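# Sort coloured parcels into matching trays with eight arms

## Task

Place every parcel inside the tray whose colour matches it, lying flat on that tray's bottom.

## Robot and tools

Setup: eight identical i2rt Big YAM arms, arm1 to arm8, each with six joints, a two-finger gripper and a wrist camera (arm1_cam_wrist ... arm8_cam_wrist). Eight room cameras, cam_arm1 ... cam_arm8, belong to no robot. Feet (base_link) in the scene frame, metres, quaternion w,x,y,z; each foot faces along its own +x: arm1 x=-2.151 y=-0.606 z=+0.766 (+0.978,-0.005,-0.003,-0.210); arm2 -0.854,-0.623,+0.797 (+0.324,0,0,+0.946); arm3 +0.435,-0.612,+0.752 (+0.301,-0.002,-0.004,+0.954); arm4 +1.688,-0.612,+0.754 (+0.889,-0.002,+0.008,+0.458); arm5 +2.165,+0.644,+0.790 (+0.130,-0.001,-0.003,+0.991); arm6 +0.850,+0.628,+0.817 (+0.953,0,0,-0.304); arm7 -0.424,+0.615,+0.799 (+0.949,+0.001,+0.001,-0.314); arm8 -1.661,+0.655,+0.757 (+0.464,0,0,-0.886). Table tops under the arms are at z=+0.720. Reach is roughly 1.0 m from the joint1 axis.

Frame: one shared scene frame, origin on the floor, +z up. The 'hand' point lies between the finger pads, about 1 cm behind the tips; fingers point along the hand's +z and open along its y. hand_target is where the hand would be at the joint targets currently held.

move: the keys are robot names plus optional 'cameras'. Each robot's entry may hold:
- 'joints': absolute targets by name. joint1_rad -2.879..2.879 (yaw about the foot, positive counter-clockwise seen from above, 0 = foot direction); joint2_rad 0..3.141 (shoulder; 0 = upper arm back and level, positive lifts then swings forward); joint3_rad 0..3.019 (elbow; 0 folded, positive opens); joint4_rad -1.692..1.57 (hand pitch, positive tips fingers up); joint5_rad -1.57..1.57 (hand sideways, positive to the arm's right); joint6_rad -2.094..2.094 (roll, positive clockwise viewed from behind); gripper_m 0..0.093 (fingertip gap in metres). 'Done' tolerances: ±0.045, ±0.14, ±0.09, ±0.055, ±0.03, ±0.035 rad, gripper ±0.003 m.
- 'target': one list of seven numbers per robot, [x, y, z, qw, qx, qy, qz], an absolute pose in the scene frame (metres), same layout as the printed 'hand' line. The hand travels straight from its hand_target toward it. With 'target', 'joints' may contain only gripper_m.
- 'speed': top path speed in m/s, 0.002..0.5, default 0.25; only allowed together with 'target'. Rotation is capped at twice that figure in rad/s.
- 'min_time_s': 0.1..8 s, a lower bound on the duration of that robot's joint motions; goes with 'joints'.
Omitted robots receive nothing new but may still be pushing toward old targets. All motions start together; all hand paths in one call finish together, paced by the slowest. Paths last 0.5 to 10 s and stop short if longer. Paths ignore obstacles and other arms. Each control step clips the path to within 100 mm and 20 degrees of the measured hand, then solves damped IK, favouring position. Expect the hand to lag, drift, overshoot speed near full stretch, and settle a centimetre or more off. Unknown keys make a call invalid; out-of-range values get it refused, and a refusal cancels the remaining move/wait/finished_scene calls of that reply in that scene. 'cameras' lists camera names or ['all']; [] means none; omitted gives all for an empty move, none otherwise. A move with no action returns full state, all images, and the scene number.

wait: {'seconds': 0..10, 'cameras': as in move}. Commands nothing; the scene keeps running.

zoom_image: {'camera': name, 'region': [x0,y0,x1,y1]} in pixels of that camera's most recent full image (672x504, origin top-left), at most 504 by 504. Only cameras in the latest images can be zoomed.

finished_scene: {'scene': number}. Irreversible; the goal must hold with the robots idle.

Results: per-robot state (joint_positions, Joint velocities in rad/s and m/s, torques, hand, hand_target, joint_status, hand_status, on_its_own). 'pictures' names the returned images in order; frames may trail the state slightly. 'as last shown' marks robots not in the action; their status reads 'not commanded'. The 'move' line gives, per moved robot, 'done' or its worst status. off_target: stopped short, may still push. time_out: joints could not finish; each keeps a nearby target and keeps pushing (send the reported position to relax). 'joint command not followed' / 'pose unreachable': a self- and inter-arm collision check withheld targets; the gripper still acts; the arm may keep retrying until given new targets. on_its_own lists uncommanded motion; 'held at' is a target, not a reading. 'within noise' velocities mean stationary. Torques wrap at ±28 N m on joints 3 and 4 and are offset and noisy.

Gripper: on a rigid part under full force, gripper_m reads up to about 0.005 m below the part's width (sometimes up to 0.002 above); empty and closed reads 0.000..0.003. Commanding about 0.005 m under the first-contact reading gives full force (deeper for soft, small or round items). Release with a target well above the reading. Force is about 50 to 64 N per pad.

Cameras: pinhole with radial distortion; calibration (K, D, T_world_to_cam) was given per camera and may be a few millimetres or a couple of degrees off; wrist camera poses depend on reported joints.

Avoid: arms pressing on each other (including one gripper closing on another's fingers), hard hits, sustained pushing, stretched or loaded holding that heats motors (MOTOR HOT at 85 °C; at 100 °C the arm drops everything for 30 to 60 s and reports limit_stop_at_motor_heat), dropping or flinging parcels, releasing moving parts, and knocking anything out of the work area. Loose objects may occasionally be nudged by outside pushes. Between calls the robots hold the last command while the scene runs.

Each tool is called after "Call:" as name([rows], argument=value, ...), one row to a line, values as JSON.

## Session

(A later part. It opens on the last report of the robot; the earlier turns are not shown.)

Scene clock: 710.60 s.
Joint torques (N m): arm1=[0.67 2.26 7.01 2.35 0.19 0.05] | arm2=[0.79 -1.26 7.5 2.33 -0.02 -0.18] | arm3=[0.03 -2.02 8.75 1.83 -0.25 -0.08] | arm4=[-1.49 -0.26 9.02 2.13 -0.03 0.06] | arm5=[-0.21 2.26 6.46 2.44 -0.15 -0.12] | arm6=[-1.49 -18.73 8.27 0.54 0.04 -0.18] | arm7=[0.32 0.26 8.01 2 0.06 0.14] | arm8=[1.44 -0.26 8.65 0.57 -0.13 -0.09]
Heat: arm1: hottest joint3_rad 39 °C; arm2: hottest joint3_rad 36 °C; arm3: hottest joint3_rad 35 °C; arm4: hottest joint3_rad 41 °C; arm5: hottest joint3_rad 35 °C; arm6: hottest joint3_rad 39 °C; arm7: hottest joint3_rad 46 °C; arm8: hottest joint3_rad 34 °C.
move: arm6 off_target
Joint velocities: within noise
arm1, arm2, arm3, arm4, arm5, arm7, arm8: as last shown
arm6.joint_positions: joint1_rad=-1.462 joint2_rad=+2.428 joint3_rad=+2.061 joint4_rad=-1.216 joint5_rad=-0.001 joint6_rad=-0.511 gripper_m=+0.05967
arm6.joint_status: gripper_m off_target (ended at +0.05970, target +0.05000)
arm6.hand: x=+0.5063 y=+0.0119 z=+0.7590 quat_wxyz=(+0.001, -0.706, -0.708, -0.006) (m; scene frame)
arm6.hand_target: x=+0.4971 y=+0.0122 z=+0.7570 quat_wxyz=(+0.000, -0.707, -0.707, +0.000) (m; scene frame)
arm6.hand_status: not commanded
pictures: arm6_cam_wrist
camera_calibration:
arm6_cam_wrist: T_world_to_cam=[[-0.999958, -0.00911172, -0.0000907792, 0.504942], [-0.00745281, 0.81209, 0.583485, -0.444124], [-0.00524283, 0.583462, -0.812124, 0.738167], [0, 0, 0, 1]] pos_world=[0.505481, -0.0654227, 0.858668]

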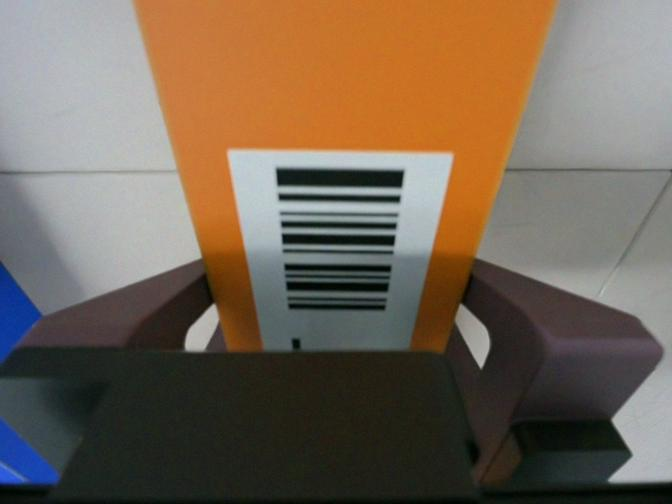

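Call:
move(arm6={"target": [0.51, 0.03, 0.96, 0, 0.7071, 0.7071, 0], "speed": 0.2})

Call:
move(arm6={"joints": {"joint2_rad": 0.9, "joint3_rad": 1.43, "joint4_rad": -1.5}, "min_time_s": 3}, arm3={"joints": {"joint1_rad": -1.33, "joint6_rad": -0.37}, "min_time_s": 2})

Call:
move(arm6={"joints": {"joint1_rad": 0.24, "joint6_rad": -0.377}, "min_time_s": 4}, arm3={"target": [0.685, 0.03, 0.91, 0, -0.7071, 0.7071, 0]}, cameras=["arm3_cam_wrist"])

Call:
move(arm6={"target": [1.48, 0.37, 0.95, 0, 0, 1, 0]}, cameras=["arm3_cam_wrist","arm6_cam_wrist","cam_arm5","cam_arm6"])

Scene clock: 727.13 s.
Joint torques (N m): arm1=[1.08 2.08 7.02 2.39 0.22 0.06] | arm2=[0.79 -1.26 7.49 2.32 -0.02 -0.18] | arm3=[0.15 -2.08 8.72 1.83 -0.25 -0.08] | arm4=[-1.44 -0.26 9.03 2.13 -0.03 0.06] | arm5=[0.03 2.08 6.42 2.51 -0.18 -0.14] | arm6=[-1.2 -20.19 13.22 -0.23 0.05 -0.15] | arm7=[0.21 0.21 7.99 2.03 0.05 0.14] | arm8=[1.32 -0.26 8.68 0.55 -0.14 -0.11]
Heat: arm1: hottest joint3_rad 37 °C; arm2: hottest joint3_rad 36 °C; arm3: hottest joint3_rad 33 °C; arm4: hottest joint3_rad 41 °C; arm5: hottest joint3_rad 35 °C; arm6: hottest joint3_rad 37 °C; arm7: hottest joint3_rad 46 °C; arm8: hottest joint3_rad 34 °C.
move: arm6 off_target
Joint velocities: within noise
arm1, arm2, arm3, arm4, arm7, arm8: as last shown
arm5.joint_positions: joint1_rad=+0.638 joint2_rad=+0.694 joint3_rad=+1.425 joint4_rad=-1.321 joint5_rad=+0.000 joint6_rad=+0.010 gripper_m=+0.09398
arm5.joint_status: not commanded
arm5.hand: x=+1.9164 y=+0.5437 z=+1.3304 quat_wxyz=(+0.088, +0.869, +0.162, -0.460) (m; scene frame)
arm5.hand_target: x=+1.9128 y=+0.5400 z=+1.3360 quat_wxyz=(+0.090, +0.862, +0.169, -0.469) (m; scene frame)
arm5.hand_status: not commanded
arm6.joint_positions: joint1_rad=-1.462 joint2_rad=+2.243 joint3_rad=+2.154 joint4_rad=-1.557 joint5_rad=-0.001 joint6_rad=-0.511 gripper_m=+0.05967
arm6.joint_status: not commanded
arm6.hand: x=+0.5226 y=+0.0411 z=+0.9206 quat_wxyz=(+0.010, -0.706, -0.707, -0.036) (m; scene frame)
arm6.hand_target: x=+0.5111 y=+0.0319 z=+0.9601 quat_wxyz=(+0.000, -0.707, -0.707, +0.000) (m; scene frame)
arm6.hand_status: off_target (0.043 m and 4.3 deg from the pose sent, 0.202 m and 0.7 deg at the start)
pictures: none

Scene clock: 730.80 s.
Joint torques (N m): arm1=[0.79 1.85 6.98 2.39 0.21 0.05] | arm2=[0.73 -1.26 7.49 2.32 -0.02 -0.18] | arm3=[-1.79 -1.96 8.72 1.88 -0.25 -0.2] | arm4=[-1.49 -0.26 9.02 2.13 -0.04 0.06] | arm5=[-0.21 2.08 6.39 2.35 -0.2 -0.17] | arm6=[-1.2 -1.73 8.7 1.73 0.05 -0.11] | arm7=[0.21 0.09 7.97 2 0.06 0.14] | arm8=[1.26 -0.03 8.58 0.62 -0.12 -0.09]
Heat: arm1: hottest joint3_rad 37 °C; arm2: hottest joint3_rad 36 °C; arm3: hottest joint3_rad 33 °C; arm4: hottest joint3_rad 41 °C; arm5: hottest joint3_rad 35 °C; arm6: hottest joint3_rad 37 °C; arm7: hottest joint3_rad 45 °C; arm8: hottest joint3_rad 34 °C.
move: arm3 done; arm6 done
Joint velocities: within noise
arm1, arm2, arm4, arm5, arm7, arm8: as last shown
arm3.joint_positions: joint1_rad=-1.315 joint2_rad=+0.796 joint3_rad=+1.427 joint4_rad=-1.521 joint5_rad=-0.003 joint6_rad=-0.354 gripper_m=+0.09297
arm3.joint_status: all done
arm3.hand: x=+0.5264 y=-0.3617 z=+1.2351 quat_wxyz=(-0.307, +0.666, -0.665, -0.141) (m; scene frame)
arm3.hand_target: x=+0.5316 y=-0.3578 z=+1.2386 quat_wxyz=(-0.317, +0.664, -0.662, -0.141) (m; scene frame)
arm3.hand_status: not commanded
arm6.joint_positions: joint1_rad=-1.462 joint2_rad=+0.902 joint3_rad=+1.425 joint4_rad=-1.521 joint5_rad=-0.001 joint6_rad=-0.511 gripper_m=+0.05967
arm6.joint_status: all done
arm6.hand: x=+0.7013 y=+0.3613 z=+1.2693 quat_wxyz=(-0.077, -0.677, -0.679, +0.272) (m; scene frame)
arm6.hand_target: x=+0.6973 y=+0.3596 z=+1.2751 quat_wxyz=(-0.078, -0.675, -0.675, +0.285) (m; scene frame)
arm6.hand_status: not commanded
pictures: none

Scene clock: 735.27 s.
Joint torques (N m): arm1=[0.62 2.08 7.13 2.3 0.19 0.04] | arm2=[0.73 -1.26 7.49 2.33 -0.02 -0.18] | arm3=[-1.85 -23.65 14.28 -0.32 -0.13 -0.22] | arm4=[-1.49 -0.26 9.03 2.13 -0.04 0.06] | arm5=[-0.26 2.37 6.35 2.37 -0.21 -0.18] | arm6=[0.09 -1.85 8.72 1.7 0.02 0.05] | arm7=[0.15 0.26 7.99 1.98 0.05 0.14] | arm8=[1.32 -0.44 8.61 0.55 -0.13 -0.09]
Heat: arm1: hottest joint3_rad 37 °C; arm2: hottest joint3_rad 36 °C; arm3: hottest joint3_rad 34 °C; arm4: hottest joint3_rad 41 °C; arm5: hottest joint3_rad 35 °C; arm6: hottest joint3_rad 37 °C; arm7: hottest joint3_rad 45 °C; arm8: hottest joint3_rad 34 °C.
move: arm3 off_target; arm6 done
Joint velocities: within noise
arm1, arm5, arm7: as last shown
arm2.joint_positions: joint1_rad=-0.007 joint2_rad=+0.796 joint3_rad=+1.432 joint4_rad=-1.520 joint5_rad=+0.001 joint6_rad=-0.401 gripper_m=+0.09293
arm2.joint_status: not commanded
arm2.hand: x=-1.0658 y=-0.4558 z=+1.2814 quat_wxyz=(-0.172, +0.933, -0.125, -0.290) (m; scene frame)
arm2.hand_target: x=-1.0709 y=-0.4540 z=+1.2825 quat_wxyz=(-0.177, +0.932, -0.115, -0.295) (m; scene frame)
arm2.hand_status: not commanded
arm3.joint_positions: joint1_rad=-1.318 joint2_rad=+2.223 joint3_rad=+2.212 joint4_rad=-1.602 joint5_rad=-0.003 joint6_rad=-0.356 gripper_m=+0.09297
arm3.joint_status: not commanded
arm3.hand: x=+0.6716 y=+0.0217 z=+0.8948 quat_wxyz=(+0.016, +0.706, -0.708, +0.007) (m; scene frame)
arm3.hand_target: x=+0.6846 y=+0.0290 z=+0.9101 quat_wxyz=(-0.001, +0.707, -0.707, +0.000) (m; scene frame)
arm3.hand_status: off_target (0.022 m and 2.0 deg from the pose sent, 0.533 m and 39.5 deg at the start)
arm4.joint_positions: joint1_rad=+0.516 joint2_rad=+0.797 joint3_rad=+1.436 joint4_rad=-1.518 joint5_rad=+0.012 joint6_rad=-0.373 gripper_m=+0.09290
arm4.joint_status: not commanded
arm4.hand: x=+1.7236 y=-0.3378 z=+1.2365 quat_wxyz=(-0.286, +0.748, -0.573, -0.174) (m; scene frame)
arm4.hand_target: x=+1.7288 y=-0.3339 z=+1.2355 quat_wxyz=(-0.291, +0.742, -0.579, -0.172) (m; scene frame)
arm4.hand_status: not commanded
arm6.joint_positions: joint1_rad=+0.231 joint2_rad=+0.902 joint3_rad=+1.425 joint4_rad=-1.521 joint5_rad=+0.000 joint6_rad=-0.387 gripper_m=+0.05967
arm6.joint_status: all done
arm6.hand: x=+1.1335 y=+0.5124 z=+1.2692 quat_wxyz=(-0.262, +0.000, -0.959, +0.107) (m; scene frame)
arm6.hand_target: x=+1.1378 y=+0.5138 z=+1.2749 quat_wxyz=(-0.275, +0.000, -0.955, +0.109) (m; scene frame)
arm6.hand_status: not commanded
arm8.joint_positions: joint1_rad=-0.794 joint2_rad=+0.798 joint3_rad=+1.434 joint4_rad=-1.492 joint5_rad=+0.001 joint6_rad=-0.187 gripper_m=+0.09292
arm8.joint_status: not commanded
arm8.hand: x=-1.9330 y=+0.6094 z=+1.2461 quat_wxyz=(+0.003, -0.922, -0.166, +0.350) (m; scene frame)
arm8.hand_target: x=-1.9326 y=+0.6111 z=+1.2424 quat_wxyz=(+0.005, -0.924, -0.168, +0.343) (m; scene frame)
arm8.hand_status: not commanded
pictures: arm3_cam_wrist
camera_calibration:
arm3_cam_wrist: T_world_to_cam=[[0.999975, -0.00677563, -0.00225448, -0.670502], [-0.00400314, -0.793351, 0.608752, -0.520231], [-0.00591327, -0.608727, -0.793358, 0.852788], [0, 0, 0, 1]] pos_world=[0.673445, 0.101846, 0.991746]

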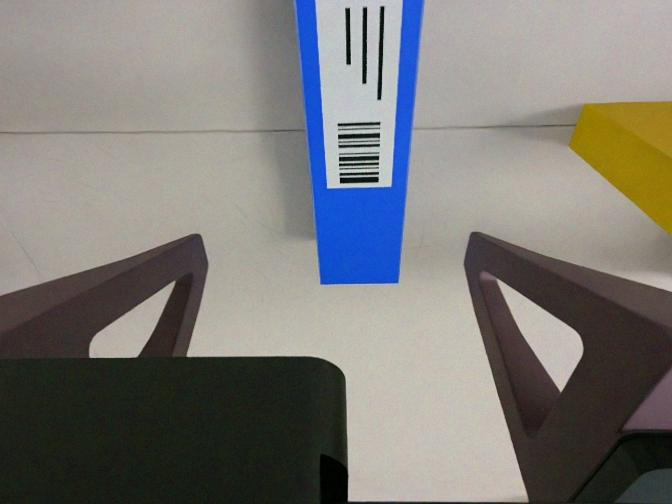

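Scene clock: 738.37 s.
Joint torques (N m): arm1=[0.73 2.08 7.06 2.3 0.21 0.04] | arm2=[0.73 -1.26 7.49 2.32 -0.02 -0.18] | arm3=[-1.85 -23.65 14.26 -0.31 -0.13 -0.22] | arm4=[-1.44 -0.26 9.03 2.13 -0.03 0.06] | arm5=[-0.5 2.61 6.46 2.43 -0.21 -0.15] | arm6=[-0.67 -17.2 13.22 -0.24 0.03 -0.11] | arm7=[0.32 0.03 8.02 2.02 0.06 0.15] | arm8=[1.55 -0.21 8.62 0.65 -0.14 -0.1]
Heat: arm1: hottest joint3_rad 37 °C; arm2: hottest joint3_rad 36 °C; arm3: hottest joint3_rad 34 °C; arm4: hottest joint3_rad 41 °C; arm5: hottest joint3_rad 35 °C; arm6: hottest joint3_rad 38 °C; arm7: hottest joint3_rad 45 °C; arm8: hottest joint3_rad 34 °C.
move: arm6 off_target
Joint velocities: within noise
arm1, arm2, arm3, arm4, arm5, arm7, arm8: as last shown
arm6.joint_positions: joint1_rad=+0.231 joint2_rad=+2.186 joint3_rad=+2.086 joint4_rad=-1.513 joint5_rad=-0.001 joint6_rad=-0.387 gripper_m=+0.05967
arm6.joint_status: not commanded
arm6.hand: x=+1.4663 y=+0.3770 z=+0.9317 quat_wxyz=(+0.020, +0.000, -1.000, -0.008) (m; scene frame)
arm6.hand_target: x=+1.4789 y=+0.3705 z=+0.9502 quat_wxyz=(-0.001, +0.000, -1.000, +0.000) (m; scene frame)
arm6.hand_status: off_target (0.024 m and 2.4 deg from the pose sent, 0.492 m and 32.8 deg at the start)
pictures: arm3_cam_wrist, arm6_cam_wrist, cam_arm5, cam_arm6
camera_calibration:
arm3_cam_wrist: T_world_to_cam=[[0.999975, -0.00677563, -0.00225448, -0.670502], [-0.00400314, -0.793351, 0.608752, -0.520231], [-0.00591327, -0.608727, -0.793358, 0.852788], [0, 0, 0, 1]] pos_world=[0.673445, 0.101846, 0.991746]
arm6_cam_wrist: T_world_to_cam=[[0.00644284, -0.999926, -0.0103144, 0.375596], [-0.794754, -0.0113804, 0.606825, 0.608928], [-0.606898, 0.00428773, -0.794768, 1.75485], [0, 0, 0, 1]] pos_world=[1.54654, 0.374974, 1.02906]

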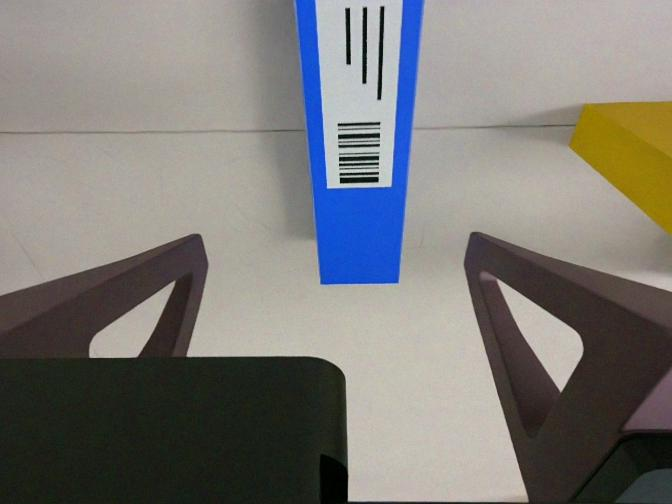

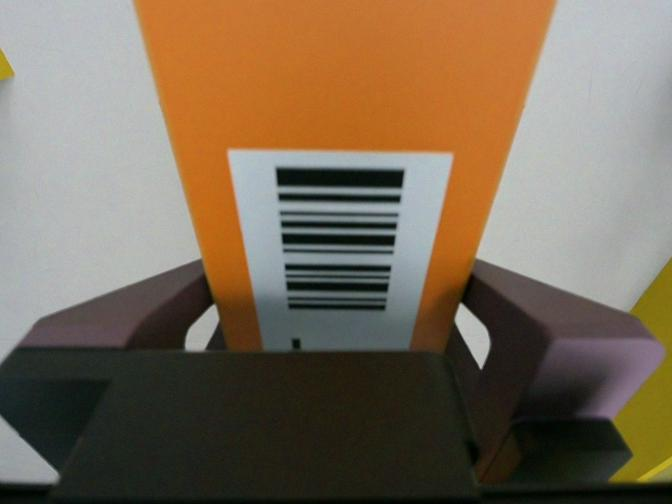

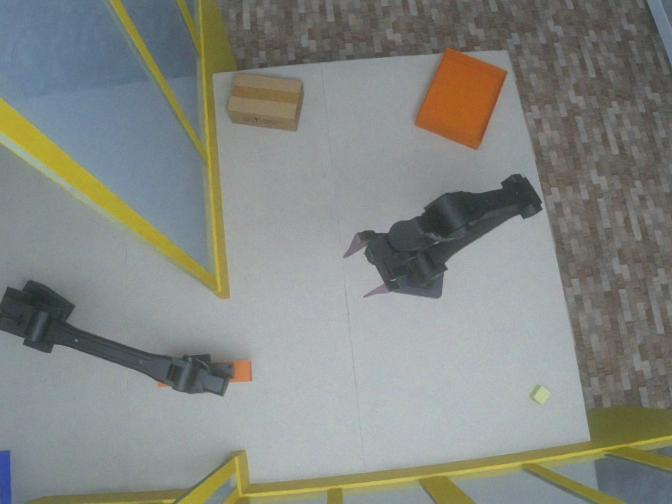

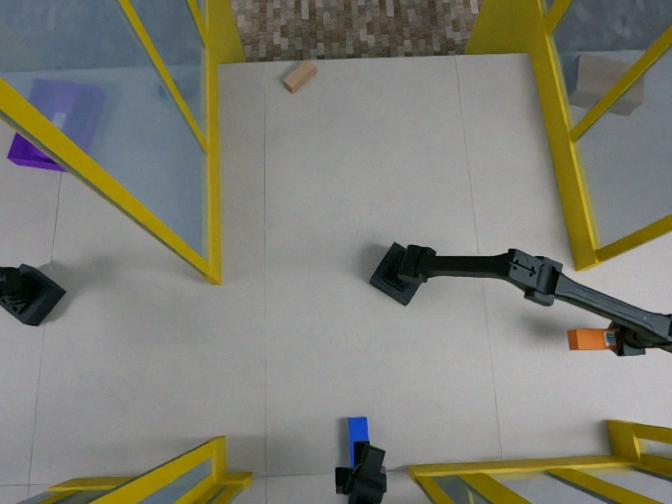

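Call:
move(arm6={"target": [1.485, 0.37, 0.756, 0, 0, 1, 0], "speed": 0.12}, arm3={"target": [0.693, 0.041, 0.757, 0, -0.7193, 0.6947, 0], "speed": 0.12}, cameras=["arm3_cam_wrist"])

Call:
move(arm6={"joints": {"gripper_m": 0.093}}, arm3={"joints": {"gripper_m": 0.05}}, cameras=["arm3_cam_wrist"])

Call:
move(arm6={"target": [1.47, 0.37, 0.93, 0, 0, 1, 0], "speed": 0.2}, arm3={"target": [0.68, 0.02, 0.95, 0, -0.7193, 0.6947, 0], "speed": 0.2}, cameras=["arm6_cam_wrist","arm3_cam_wrist"])

Call:
move(arm6={"joints": {"joint2_rad": 0.7, "joint3_rad": 1.43, "joint4_rad": -1.5}, "min_time_s": 3}, arm3={"joints": {"joint2_rad": 0.9, "joint3_rad": 1.43, "joint4_rad": -1.5}, "min_time_s": 3}, cameras=["arm3_cam_wrist"])

Scene clock: 758.77 s.
Joint torques (N m): arm1=[0.97 1.79 7.09 2.41 0.17 0.05] | arm2=[0.79 -1.26 7.49 2.32 -0.02 -0.19] | arm3=[-1.85 -24.94 9.25 0.62 -0.15 -0.21] | arm4=[-1.44 -0.26 9.03 2.13 -0.04 0.06] | arm5=[-0.26 2.49 6.46 2.48 -0.2 -0.18] | arm6=[-0.44 -17.9 8.12 0.53 0.03 -0.09] | arm7=[0.21 0.21 7.95 2 0.06 0.14] | arm8=[1.32 -0.44 8.64 0.62 -0.13 -0.1]
Heat: arm1: hottest joint3_rad 36 °C; arm2: hottest joint3_rad 36 °C; arm3: hottest joint2_rad 34 °C; arm4: hottest joint3_rad 42 °C; arm5: hottest joint3_rad 35 °C; arm6: hottest joint3_rad 40 °C; arm7: hottest joint3_rad 44 °C; arm8: hottest joint3_rad 34 °C.
move: arm3 off_target; arm6 done
Joint velocities: within noise
arm1.joint_positions: joint1_rad=-1.525 joint2_rad=+0.697 joint3_rad=+1.439 joint4_rad=-1.319 joint5_rad=+0.004 joint6_rad=+0.202 gripper_m=+0.08489
arm1.joint_status: not commanded
arm1.hand: x=-2.2519 y=-0.8457 z=+1.3166 quat_wxyz=(-0.309, -0.773, -0.415, +0.368) (m; scene frame)
arm1.hand_target: x=-2.2561 y=-0.8493 z=+1.3155 quat_wxyz=(-0.310, -0.774, -0.408, +0.371) (m; scene frame)
arm1.hand_status: not commanded
arm2, arm4, arm5, arm8: as last shown
arm3.joint_positions: joint1_rad=-1.321 joint2_rad=+2.342 joint3_rad=+2.067 joint4_rad=-1.315 joint5_rad=-0.003 joint6_rad=-0.394 gripper_m=+0.09297
arm3.joint_status: not commanded
arm3.hand: x=+0.6817 y=+0.0407 z=+0.7602 quat_wxyz=(+0.005, +0.719, -0.695, +0.002) (m; scene frame)
arm3.hand_target: x=+0.6928 y=+0.0408 z=+0.7570 quat_wxyz=(+0.000, +0.719, -0.695, +0.000) (m; scene frame)
arm3.hand_status: off_target (0.012 m and 0.7 deg from the pose sent, 0.141 m and 2.9 deg at the start)
arm6.joint_positions: joint1_rad=+0.231 joint2_rad=+2.355 joint3_rad=+1.918 joint4_rad=-1.146 joint5_rad=-0.001 joint6_rad=-0.387 gripper_m=+0.05967
arm6.joint_status: not commanded
arm6.hand: x=+1.4804 y=+0.3712 z=+0.7579 quat_wxyz=(+0.006, +0.000, -1.000, -0.003) (m; scene frame)
arm6.hand_target: x=+1.4849 y=+0.3701 z=+0.7559 quat_wxyz=(+0.000, +0.000, -1.000, +0.000) (m; scene frame)
arm6.hand_status: done (0.005 m and 0.7 deg from the pose sent, 0.177 m and 2.5 deg at the start)
arm7.joint_positions: joint1_rad=+2.168 joint2_rad=+0.694 joint3_rad=+1.441 joint4_rad=-1.320 joint5_rad=-0.002 joint6_rad=+0.146 gripper_m=+0.08494
arm7.joint_status: not commanded
arm7.hand: x=-0.4123 y=+0.8760 z=+1.3498 quat_wxyz=(-0.320, +0.560, -0.676, -0.357) (m; scene frame)
arm7.hand_target: x=-0.4131 y=+0.8826 z=+1.3470 quat_wxyz=(-0.320, +0.559, -0.675, -0.359) (m; scene frame)
arm7.hand_status: not commanded
pictures: arm3_cam_wrist
camera_calibration:
arm3_cam_wrist: T_world_to_cam=[[0.999593, 0.0279646, 0.00558867, -0.687967], [0.0192691, -0.806788, 0.590526, -0.42461], [0.0210227, -0.590179, -0.806999, 0.748916], [0, 0, 0, 1]] pos_world=[0.680125, 0.118662, 0.858963]

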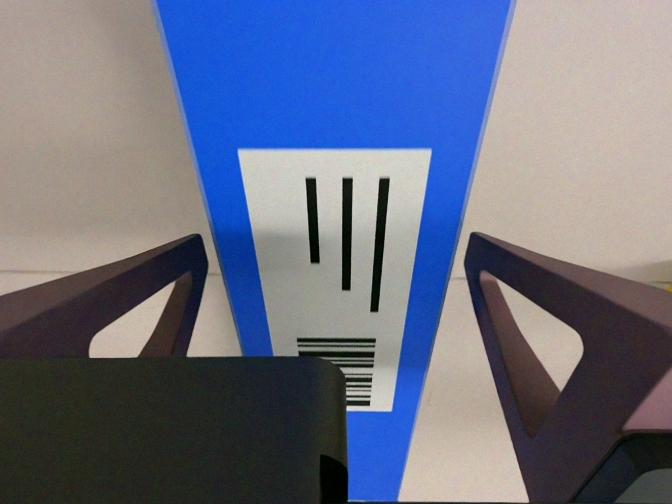

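Scene clock: 759.40 s.
Joint torques (N m): arm1=[0.85 1.96 7.13 2.47 0.15 0.04] | arm2=[0.79 -1.26 7.5 2.32 -0.02 -0.18] | arm3=[-1.9 -24.64 9.22 0.61 -0.15 -0.22] | arm4=[-1.44 -0.26 9.02 2.13 -0.03 0.06] | arm5=[-0.26 2.67 6.45 2.35 -0.19 -0.14] | arm6=[-0.56 -17.9 8.18 0.53 0.03 -0.09] | arm7=[0.15 0.21 8.06 1.99 0.06 0.15] | arm8=[1.26 -0.21 8.58 0.62 -0.13 -0.1]
Heat: arm1: hottest joint3_rad 36 °C; arm2: hottest joint3_rad 36 °C; arm3: hottest joint2_rad 34 °C; arm4: hottest joint3_rad 42 °C; arm5: hottest joint3_rad 35 °C; arm6: hottest joint3_rad 40 °C; arm7: hottest joint3_rad 44 °C; arm8: hottest joint3_rad 34 °C.
move: arm3 off_target; arm6 done
Joint velocities: within noise
arm1, arm2, arm4, arm5, arm7, arm8: as last shown
arm3.joint_positions: joint1_rad=-1.322 joint2_rad=+2.342 joint3_rad=+2.067 joint4_rad=-1.315 joint5_rad=-0.003 joint6_rad=-0.395 gripper_m=+0.05884
arm3.joint_status: gripper_m off_target (ended at +0.05887, target +0.05000)
arm3.hand: x=+0.6819 y=+0.0406 z=+0.7602 quat_wxyz=(+0.005, +0.719, -0.695, +0.002) (m; scene frame)
arm3.hand_target: x=+0.6930 y=+0.0407 z=+0.7570 quat_wxyz=(+0.000, +0.719, -0.695, +0.000) (m; scene frame)
arm3.hand_status: not commanded
arm6.joint_positions: joint1_rad=+0.231 joint2_rad=+2.355 joint3_rad=+1.918 joint4_rad=-1.146 joint5_rad=-0.001 joint6_rad=-0.387 gripper_m=+0.09278
arm6.joint_status: all done
arm6.hand: x=+1.4804 y=+0.3712 z=+0.7579 quat_wxyz=(+0.006, +0.000, -1.000, -0.003) (m; scene frame)
arm6.hand_target: x=+1.4849 y=+0.3701 z=+0.7559 quat_wxyz=(+0.000, +0.000, -1.000, +0.000) (m; scene frame)
arm6.hand_status: not commanded
pictures: arm3_cam_wrist
camera_calibration:
arm3_cam_wrist: T_world_to_cam=[[0.999583, 0.0283245, 0.00557197, -0.688185], [0.0195694, -0.806779, 0.59053, -0.424903], [0.0212218, -0.590174, -0.806997, 0.748715], [0, 0, 0, 1]] pos_world=[0.680324, 0.118563, 0.858963]

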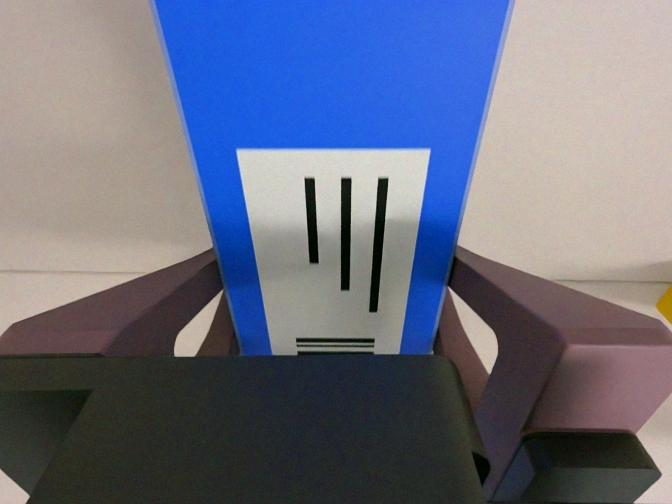

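Scene clock: 761.20 s.
Joint torques (N m): arm1=[0.79 2.14 7.09 2.36 0.19 0.05] | arm2=[0.79 -1.26 7.49 2.32 -0.02 -0.18] | arm3=[-1.49 -26.11 14.28 -0.34 -0.13 -0.16] | arm4=[-1.44 -0.32 9.02 2.13 -0.03 0.06] | arm5=[-0.32 1.96 6.38 2.37 -0.2 -0.15] | arm6=[-1.08 -19.6 12.6 -0.27 0.05 -0.16] | arm7=[0.15 0.26 7.97 2.04 0.05 0.14] | arm8=[1.2 -0.21 8.59 0.66 -0.13 -0.08]
Heat: arm1: hottest joint3_rad 36 °C; arm2: hottest joint3_rad 36 °C; arm3: hottest joint2_rad 35 °C; arm4: hottest joint3_rad 42 °C; arm5: hottest joint3_rad 35 °C; arm6: hottest joint3_rad 40 °C; arm7: hottest joint3_rad 44 °C; arm8: hottest joint3_rad 34 °C.
move: arm3 off_target; arm6 off_target
Joint velocities: within noise
arm1, arm2, arm4, arm5, arm7, arm8: as last shown
arm3.joint_positions: joint1_rad=-1.322 joint2_rad=+2.209 joint3_rad=+2.245 joint4_rad=-1.672 joint5_rad=-0.003 joint6_rad=-0.395 gripper_m=+0.05884
arm3.joint_status: not commanded
arm3.hand: x=+0.6705 y=+0.0117 z=+0.9173 quat_wxyz=(+0.026, +0.718, -0.695, +0.011) (m; scene frame)
arm3.hand_target: x=+0.6794 y=+0.0182 z=+0.9498 quat_wxyz=(-0.003, +0.719, -0.695, -0.001) (m; scene frame)
arm3.hand_status: off_target (0.035 m and 3.3 deg from the pose sent, 0.191 m and 0.6 deg at the start; pose on its path clipped on 8 of 54 steps; a joint's target at an end of its range on 17 of 54 steps)
arm6.joint_positions: joint1_rad=+0.231 joint2_rad=+2.189 joint3_rad=+1.991 joint4_rad=-1.442 joint5_rad=-0.001 joint6_rad=-0.387 gripper_m=+0.09288
arm6.joint_status: not commanded
arm6.hand: x=+1.4559 y=+0.3812 z=+0.8940 quat_wxyz=(+0.032, +0.000, -0.999, -0.013) (m; scene frame)
arm6.hand_target: x=+1.4683 y=+0.3708 z=+0.9301 quat_wxyz=(+0.000, +0.000, -1.000, +0.000) (m; scene frame)
arm6.hand_status: off_target (0.040 m and 4.0 deg from the pose sent, 0.172 m and 0.7 deg at the start)
pictures: arm3_cam_wrist, arm6_cam_wrist
camera_calibration:
arm3_cam_wrist: T_world_to_cam=[[0.999533, 0.0281055, -0.0119847, -0.660707], [0.0294349, -0.780555, 0.624394, -0.578764], [0.00819416, -0.624455, -0.781018, 0.843992], [0, 0, 0, 1]] pos_world=[0.670519, 0.0938473, 1.01263]
arm6_cam_wrist: T_world_to_cam=[[0.00649112, -0.999768, -0.0205318, 0.388604], [-0.779517, -0.0179195, 0.626124, 0.586642], [-0.626347, 0.0119406, -0.779453, 1.73016], [0, 0, 0, 1]] pos_world=[1.53846, 0.378367, 0.989247]

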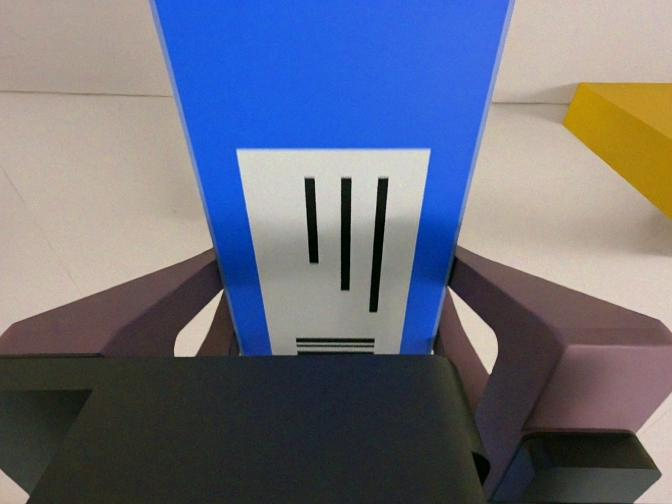

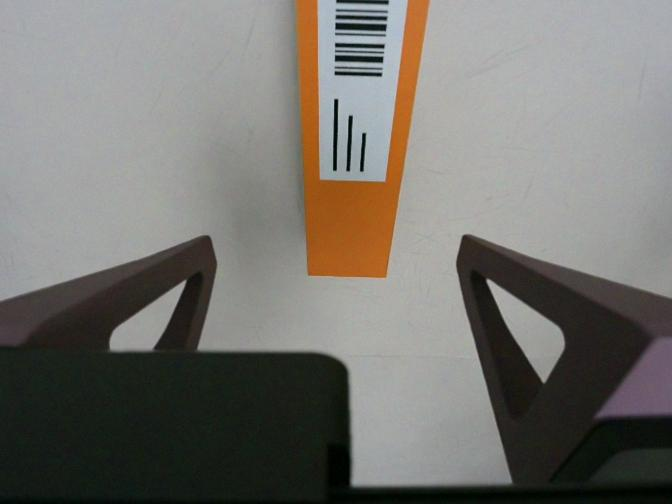

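Scene clock: 764.87 s.
Joint torques (N m): arm1=[0.73 1.85 7.02 2.41 0.18 0.03] | arm2=[0.73 -1.26 7.49 2.32 -0.02 -0.18] | arm3=[-1.38 -4.42 9.2 1.77 -0.12 -0.13] | arm4=[-1.44 -0.26 9.02 2.11 -0.03 0.06] | arm5=[-0.32 1.96 6.41 2.45 -0.17 -0.17] | arm6=[-1.14 1.96 7.79 1.03 0.06 -0.13] | arm7=[0.32 0.26 7.98 1.99 0.06 0.14] | arm8=[1.08 -0.26 8.65 0.64 -0.13 -0.11]
Heat: arm1: hottest joint3_rad 35 °C; arm2: hottest joint3_rad 36 °C; arm3: hottest joint2_rad 35 °C; arm4: hottest joint3_rad 42 °C; arm5: hottest joint3_rad 35 °C; arm6: hottest joint3_rad 40 °C; arm7: hottest joint3_rad 44 °C; arm8: hottest joint3_rad 34 °C.
move: arm3 done; arm6 done
Joint velocities: within noise
arm1, arm2, arm4, arm5, arm7, arm8: as last shown
arm3.joint_positions: joint1_rad=-1.322 joint2_rad=+0.902 joint3_rad=+1.426 joint4_rad=-1.522 joint5_rad=-0.003 joint6_rad=-0.395 gripper_m=+0.05884
arm3.joint_status: all done
arm3.hand: x=+0.5408 y=-0.3288 z=+1.2065 quat_wxyz=(-0.263, +0.689, -0.666, -0.113) (m; scene frame)
arm3.hand_target: x=+0.5448 y=-0.3260 z=+1.2118 quat_wxyz=(-0.276, +0.687, -0.662, -0.116) (m; scene frame)
arm3.hand_status: not commanded
arm6.joint_positions: joint1_rad=+0.231 joint2_rad=+0.695 joint3_rad=+1.428 joint4_rad=-1.493 joint5_rad=-0.001 joint6_rad=-0.387 gripper_m=+0.09288
arm6.joint_status: all done
arm6.hand: x=+1.0708 y=+0.5382 z=+1.3267 quat_wxyz=(-0.365, +0.000, -0.919, +0.148) (m; scene frame)
arm6.hand_target: x=+1.0705 y=+0.5362 z=+1.3255 quat_wxyz=(-0.360, +0.000, -0.921, +0.150) (m; scene frame)
arm6.hand_status: not commanded
pictures: arm3_cam_wrist
camera_calibration:
arm3_cam_wrist: T_world_to_cam=[[0.975577, -0.0331978, 0.217134, -0.801614], [-0.0501989, -0.996049, 0.0732553, -0.38411], [0.213844, -0.0823661, -0.973389, 1.15741], [0, 0, 0, 1]] pos_world=[0.515248, -0.313872, 1.32881]

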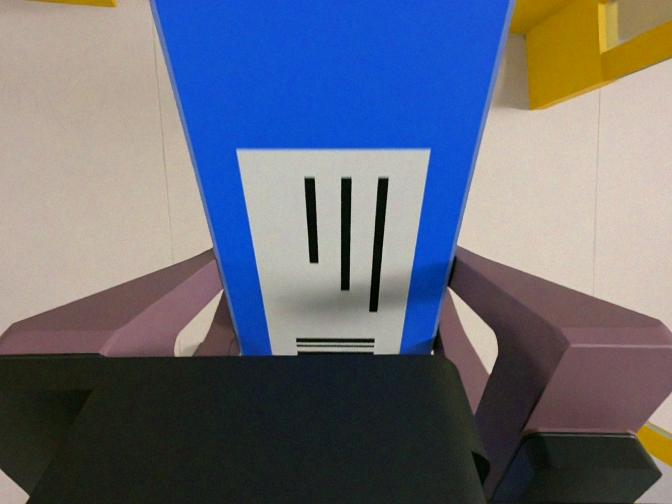

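Call:
move(arm3={"joints": {"joint1_rad": 2.11, "joint6_rad": -0.14}, "min_time_s": 5}, arm6={"joints": {"joint1_rad": -0.6}, "min_time_s": 2}, arm5={"target": [1.479, 0.374, 0.91, 0, 1, 0, 0]})

Call:
move(arm3={"target": [0.395, -1.275, 0.95, 0, 0.6788, 0.7343, 0]}, cameras=["arm3_cam_wrist","arm5_cam_wrist"])

Scene clock: 783.30 s.
Joint torques (N m): arm1=[0.67 1.85 7.06 2.32 0.19 0.05] | arm2=[0.73 -1.26 7.49 2.32 -0.02 -0.18] | arm3=[0.62 -4.72 9.22 1.76 -0.12 0.14] | arm4=[-1.49 -0.26 9.03 2.11 -0.03 0.06] | arm5=[-1.9 -21.48 10.09 -0.1 -0.13 0.07] | arm6=[-1.44 1.96 7.77 1.02 0.05 -0.13] | arm7=[0.09 0.26 7.98 2.02 0.06 0.16] | arm8=[1.14 -0.44 8.65 0.65 -0.13 -0.1]
Heat: arm1: hottest joint3_rad 35 °C; arm2: hottest joint3_rad 36 °C; arm3: hottest joint3_rad 34 °C; arm4: hottest joint3_rad 42 °C; arm5: hottest joint3_rad 36 °C; arm6: hottest joint3_rad 38 °C; arm7: hottest joint3_rad 43 °C; arm8: hottest joint3_rad 34 °C.
move: arm3 done; arm5 off_target; arm6 done
Joint velocities: within noise
arm1, arm2, arm4, arm7, arm8: as last shown
arm3.joint_positions: joint1_rad=+2.097 joint2_rad=+0.902 joint3_rad=+1.426 joint4_rad=-1.522 joint5_rad=-0.003 joint6_rad=-0.157 gripper_m=+0.05885
arm3.joint_status: all done
arm3.hand: x=+0.4072 y=-0.9187 z=+1.2023 quat_wxyz=(+0.176, +0.654, +0.703, -0.218) (m; scene frame)
arm3.hand_target: x=+0.4108 y=-0.9230 z=+1.2075 quat_wxyz=(+0.187, +0.653, +0.699, -0.225) (m; scene frame)
arm3.hand_status: not commanded
arm5.joint_positions: joint1_rad=+0.642 joint2_rad=+2.431 joint3_rad=+2.511 joint4_rad=-1.675 joint5_rad=-0.002 joint6_rad=+0.364 gripper_m=+0.09398
arm5.joint_status: not commanded
arm5.hand: x=+1.4886 y=+0.3731 z=+0.8947 quat_wxyz=(-0.006, +1.000, +0.008, +0.014) (m; scene frame)
arm5.hand_target: x=+1.4797 y=+0.3743 z=+0.9101 quat_wxyz=(+0.001, +1.000, +0.000, -0.002) (m; scene frame)
arm5.hand_status: off_target (0.018 m and 2.0 deg from the pose sent, 0.630 m and 59.4 deg at the start; a joint's target at an end of its range on 54 of 152 steps)
arm6.joint_positions: joint1_rad=-0.589 joint2_rad=+0.695 joint3_rad=+1.428 joint4_rad=-1.493 joint5_rad=+0.000 joint6_rad=-0.387 gripper_m=+0.09288
arm6.joint_status: all done
arm6.hand: x=+0.9350 y=+0.4058 z=+1.3267 quat_wxyz=(-0.276, -0.366, -0.843, +0.282) (m; scene frame)
arm6.hand_target: x=+0.9324 y=+0.4042 z=+1.3256 quat_wxyz=(-0.270, -0.369, -0.844, +0.281) (m; scene frame)
arm6.hand_status: not commanded
pictures: none

Scene clock: 786.20 s.
Joint torques (N m): arm1=[1.03 1.9 7.06 2.36 0.18 0.04] | arm2=[0.79 -1.2 7.49 2.33 -0.02 -0.19] | arm3=[0.62 -23.18 14.48 -0.54 0 0.12] | arm4=[-1.44 -0.32 9.03 2.11 -0.04 0.06] | arm5=[-1.67 -21.42 9.88 -0.16 -0.17 0.04] | arm6=[-1.44 1.9 7.77 1.02 0.05 -0.13] | arm7=[0.26 0.26 7.99 2.02 0.06 0.16] | arm8=[1.14 -0.03 8.64 0.65 -0.13 -0.1]
Heat: arm1: hottest joint3_rad 35 °C; arm2: hottest joint3_rad 36 °C; arm3: hottest joint3_rad 34 °C; arm4: hottest joint3_rad 42 °C; arm5: hottest joint3_rad 37 °C; arm6: hottest joint3_rad 37 °C; arm7: hottest joint3_rad 43 °C; arm8: hottest joint3_rad 34 °C.
move: arm3 off_target
Joint velocities: within noise
arm1, arm2, arm4, arm5, arm6, arm7, arm8: as last shown
arm3.joint_positions: joint1_rad=+2.110 joint2_rad=+2.124 joint3_rad=+2.157 joint4_rad=-1.642 joint5_rad=+0.001 joint6_rad=-0.151 gripper_m=+0.05885
arm3.joint_status: not commanded
arm3.hand: x=+0.3873 y=-1.2620 z=+0.9292 quat_wxyz=(-0.012, +0.678, +0.735, +0.019) (m; scene frame)
arm3.hand_target: x=+0.3951 y=-1.2737 z=+0.9500 quat_wxyz=(+0.001, +0.679, +0.734, +0.000) (m; scene frame)
arm3.hand_status: off_target (0.026 m and 2.6 deg from the pose sent, 0.437 m and 32.5 deg at the start)
pictures: arm3_cam_wrist, arm5_cam_wrist
camera_calibration:
arm3_cam_wrist: T_world_to_cam=[[-0.997156, -0.0753564, -0.000859042, 0.290766], [-0.0598489, 0.784923, 0.616696, 0.44535], [-0.0457977, 0.614994, -0.787201, 1.65108], [0, 0, 0, 1]] pos_world=[0.392208, -1.34306, 1.02534]
arm5_cam_wrist: T_world_to_cam=[[-0.00605215, 0.99981, 0.0185221, -0.379472], [0.805188, -0.00611144, 0.592988, -1.72044], [0.592989, 0.0185026, -0.804998, -0.0435355], [0, 0, 0, 1]] pos_world=[1.4088, 0.369692, 0.992186]

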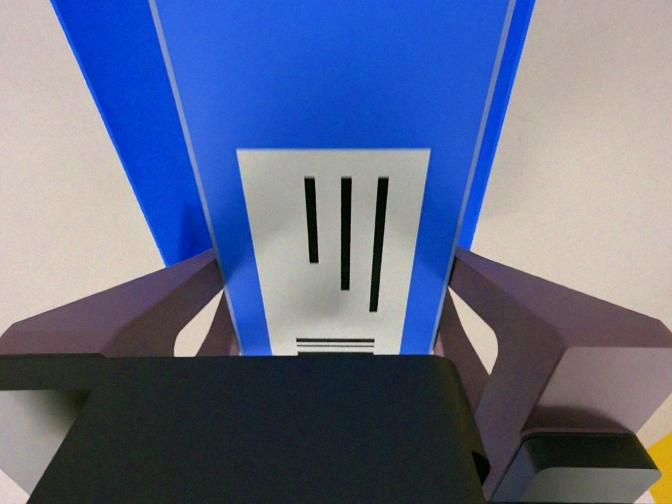

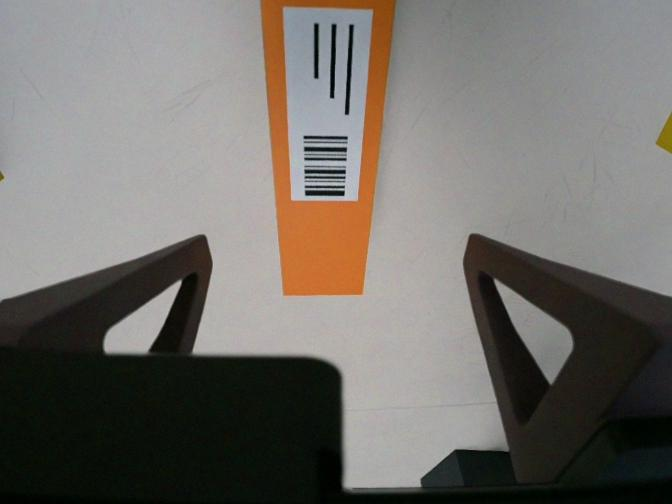

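Call:
move(arm3={"target": [0.402, -1.277, 0.761, 0, 0.6788, 0.7343, 0], "speed": 0.12}, arm5={"target": [1.470, 0.370, 0.757, 0, 0.99985, -0.01745, 0], "speed": 0.12}, cameras=["arm3_cam_wrist","arm5_cam_wrist"])

Scene clock: 804.03 s.
Joint torques (N m): arm1=[0.67 1.96 7.01 2.35 0.22 0.03] | arm2=[0.79 -1.26 7.49 2.32 -0.02 -0.18] | arm3=[0.62 -23.88 8.91 0.58 0.02 0.1] | arm4=[-1.44 -0.26 9.03 2.13 -0.04 0.06] | arm5=[-1.38 -21.6 7.08 0.72 -0.18 0.02] | arm6=[-1.38 1.96 7.77 1.01 0.05 -0.13] | arm7=[0.21 0.15 7.98 2.03 0.06 0.15] | arm8=[1.44 -0.26 8.64 0.61 -0.14 -0.08]
Heat: arm1: hottest joint3_rad 35 °C; arm2: hottest joint3_rad 36 °C; arm3: hottest joint3_rad 36 °C; arm4: hottest joint3_rad 42 °C; arm5: hottest joint3_rad 40 °C; arm6: hottest joint3_rad 36 °C; arm7: hottest joint3_rad 43 °C; arm8: hottest joint3_rad 34 °C.
move: arm3 done; arm5 done
Joint velocities: within noise
arm1, arm6, arm7: as last shown
arm2.joint_positions: joint1_rad=-0.007 joint2_rad=+0.796 joint3_rad=+1.432 joint4_rad=-1.520 joint5_rad=+0.001 joint6_rad=-0.401 gripper_m=+0.09293
arm2.joint_status: not commanded
arm2.hand: x=-1.0658 y=-0.4558 z=+1.2814 quat_wxyz=(-0.172, +0.933, -0.125, -0.290) (m; scene frame)
arm2.hand_target: x=-1.0709 y=-0.4540 z=+1.2825 quat_wxyz=(-0.177, +0.932, -0.115, -0.295) (m; scene frame)
arm2.hand_status: not commanded
arm3.joint_positions: joint1_rad=+2.119 joint2_rad=+2.216 joint3_rad=+1.869 joint4_rad=-1.231 joint5_rad=+0.001 joint6_rad=-0.143 gripper_m=+0.05885
arm3.joint_status: not commanded
arm3.hand: x=+0.3933 y=-1.2718 z=+0.7621 quat_wxyz=(-0.003, +0.678, +0.735, +0.006) (m; scene frame)
arm3.hand_target: x=+0.4019 y=-1.2768 z=+0.7610 quat_wxyz=(+0.000, +0.679, +0.734, +0.000) (m; scene frame)
arm3.hand_status: done (0.010 m and 0.8 deg from the pose sent, 0.170 m and 2.6 deg at the start)
arm4.joint_positions: joint1_rad=+0.516 joint2_rad=+0.797 joint3_rad=+1.436 joint4_rad=-1.518 joint5_rad=+0.012 joint6_rad=-0.373 gripper_m=+0.09290
arm4.joint_status: not commanded
arm4.hand: x=+1.7236 y=-0.3378 z=+1.2365 quat_wxyz=(-0.286, +0.748, -0.573, -0.174) (m; scene frame)
arm4.hand_target: x=+1.7288 y=-0.3339 z=+1.2355 quat_wxyz=(-0.291, +0.742, -0.579, -0.172) (m; scene frame)
arm4.hand_status: not commanded
arm5.joint_positions: joint1_rad=+0.642 joint2_rad=+2.529 joint3_rad=+2.327 joint4_rad=-1.383 joint5_rad=-0.002 joint6_rad=+0.400 gripper_m=+0.09398
arm5.joint_status: not commanded
arm5.hand: x=+1.4765 y=+0.3689 z=+0.7542 quat_wxyz=(-0.005, +1.000, -0.010, +0.009) (m; scene frame)
arm5.hand_target: x=+1.4700 y=+0.3700 z=+0.7572 quat_wxyz=(+0.000, +1.000, -0.017, +0.000) (m; scene frame)
arm5.hand_status: done (0.007 m and 1.4 deg from the pose sent, 0.139 m and 3.4 deg at the start)
arm8.joint_positions: joint1_rad=-0.794 joint2_rad=+0.798 joint3_rad=+1.434 joint4_rad=-1.492 joint5_rad=+0.001 joint6_rad=-0.187 gripper_m=+0.09292
arm8.joint_status: not commanded
arm8.hand: x=-1.9330 y=+0.6094 z=+1.2461 quat_wxyz=(+0.003, -0.922, -0.166, +0.350) (m; scene frame)
arm8.hand_target: x=-1.9326 y=+0.6111 z=+1.2424 quat_wxyz=(+0.005, -0.924, -0.168, +0.343) (m; scene frame)
arm8.hand_status: not commanded
pictures: arm3_cam_wrist, arm5_cam_wrist
camera_calibration:
arm3_cam_wrist: T_world_to_cam=[[-0.997133, -0.0755697, 0.00380592, 0.291988], [-0.0586549, 0.803762, 0.592052, 0.598649], [-0.0478002, 0.590132, -0.805891, 1.50927], [0, 0, 0, 1]] pos_world=[0.398408, -1.34977, 0.860761]
arm5_cam_wrist: T_world_to_cam=[[0.0303671, 0.999423, 0.0152204, -0.423932], [0.810501, -0.0335324, 0.584776, -1.61898], [0.584949, -0.00542177, -0.811052, -0.124153], [0, 0, 0, 1]] pos_world=[1.39768, 0.368726, 0.852497]

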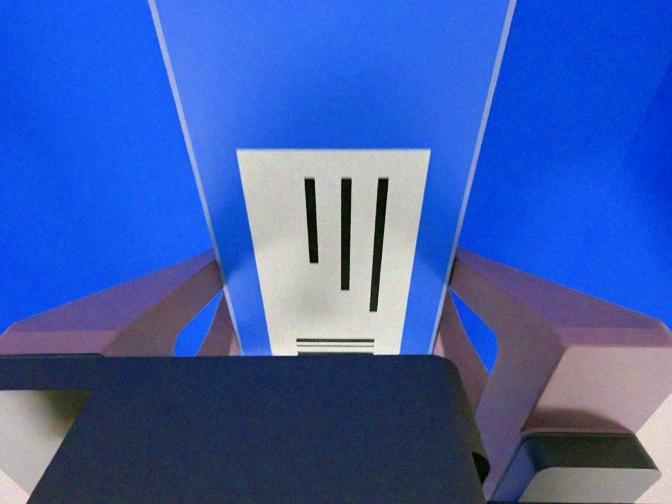

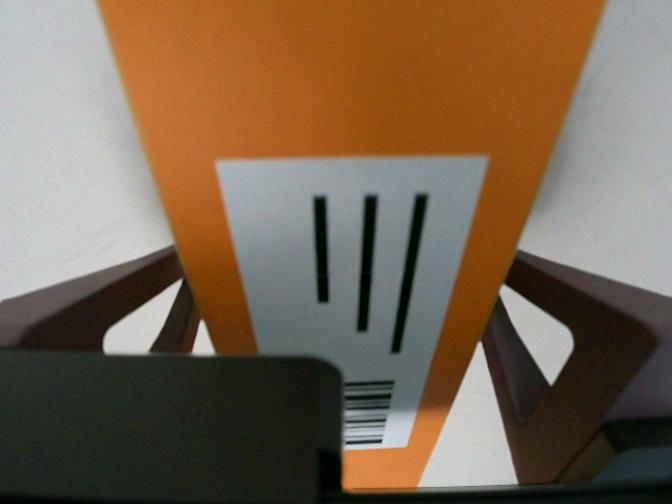

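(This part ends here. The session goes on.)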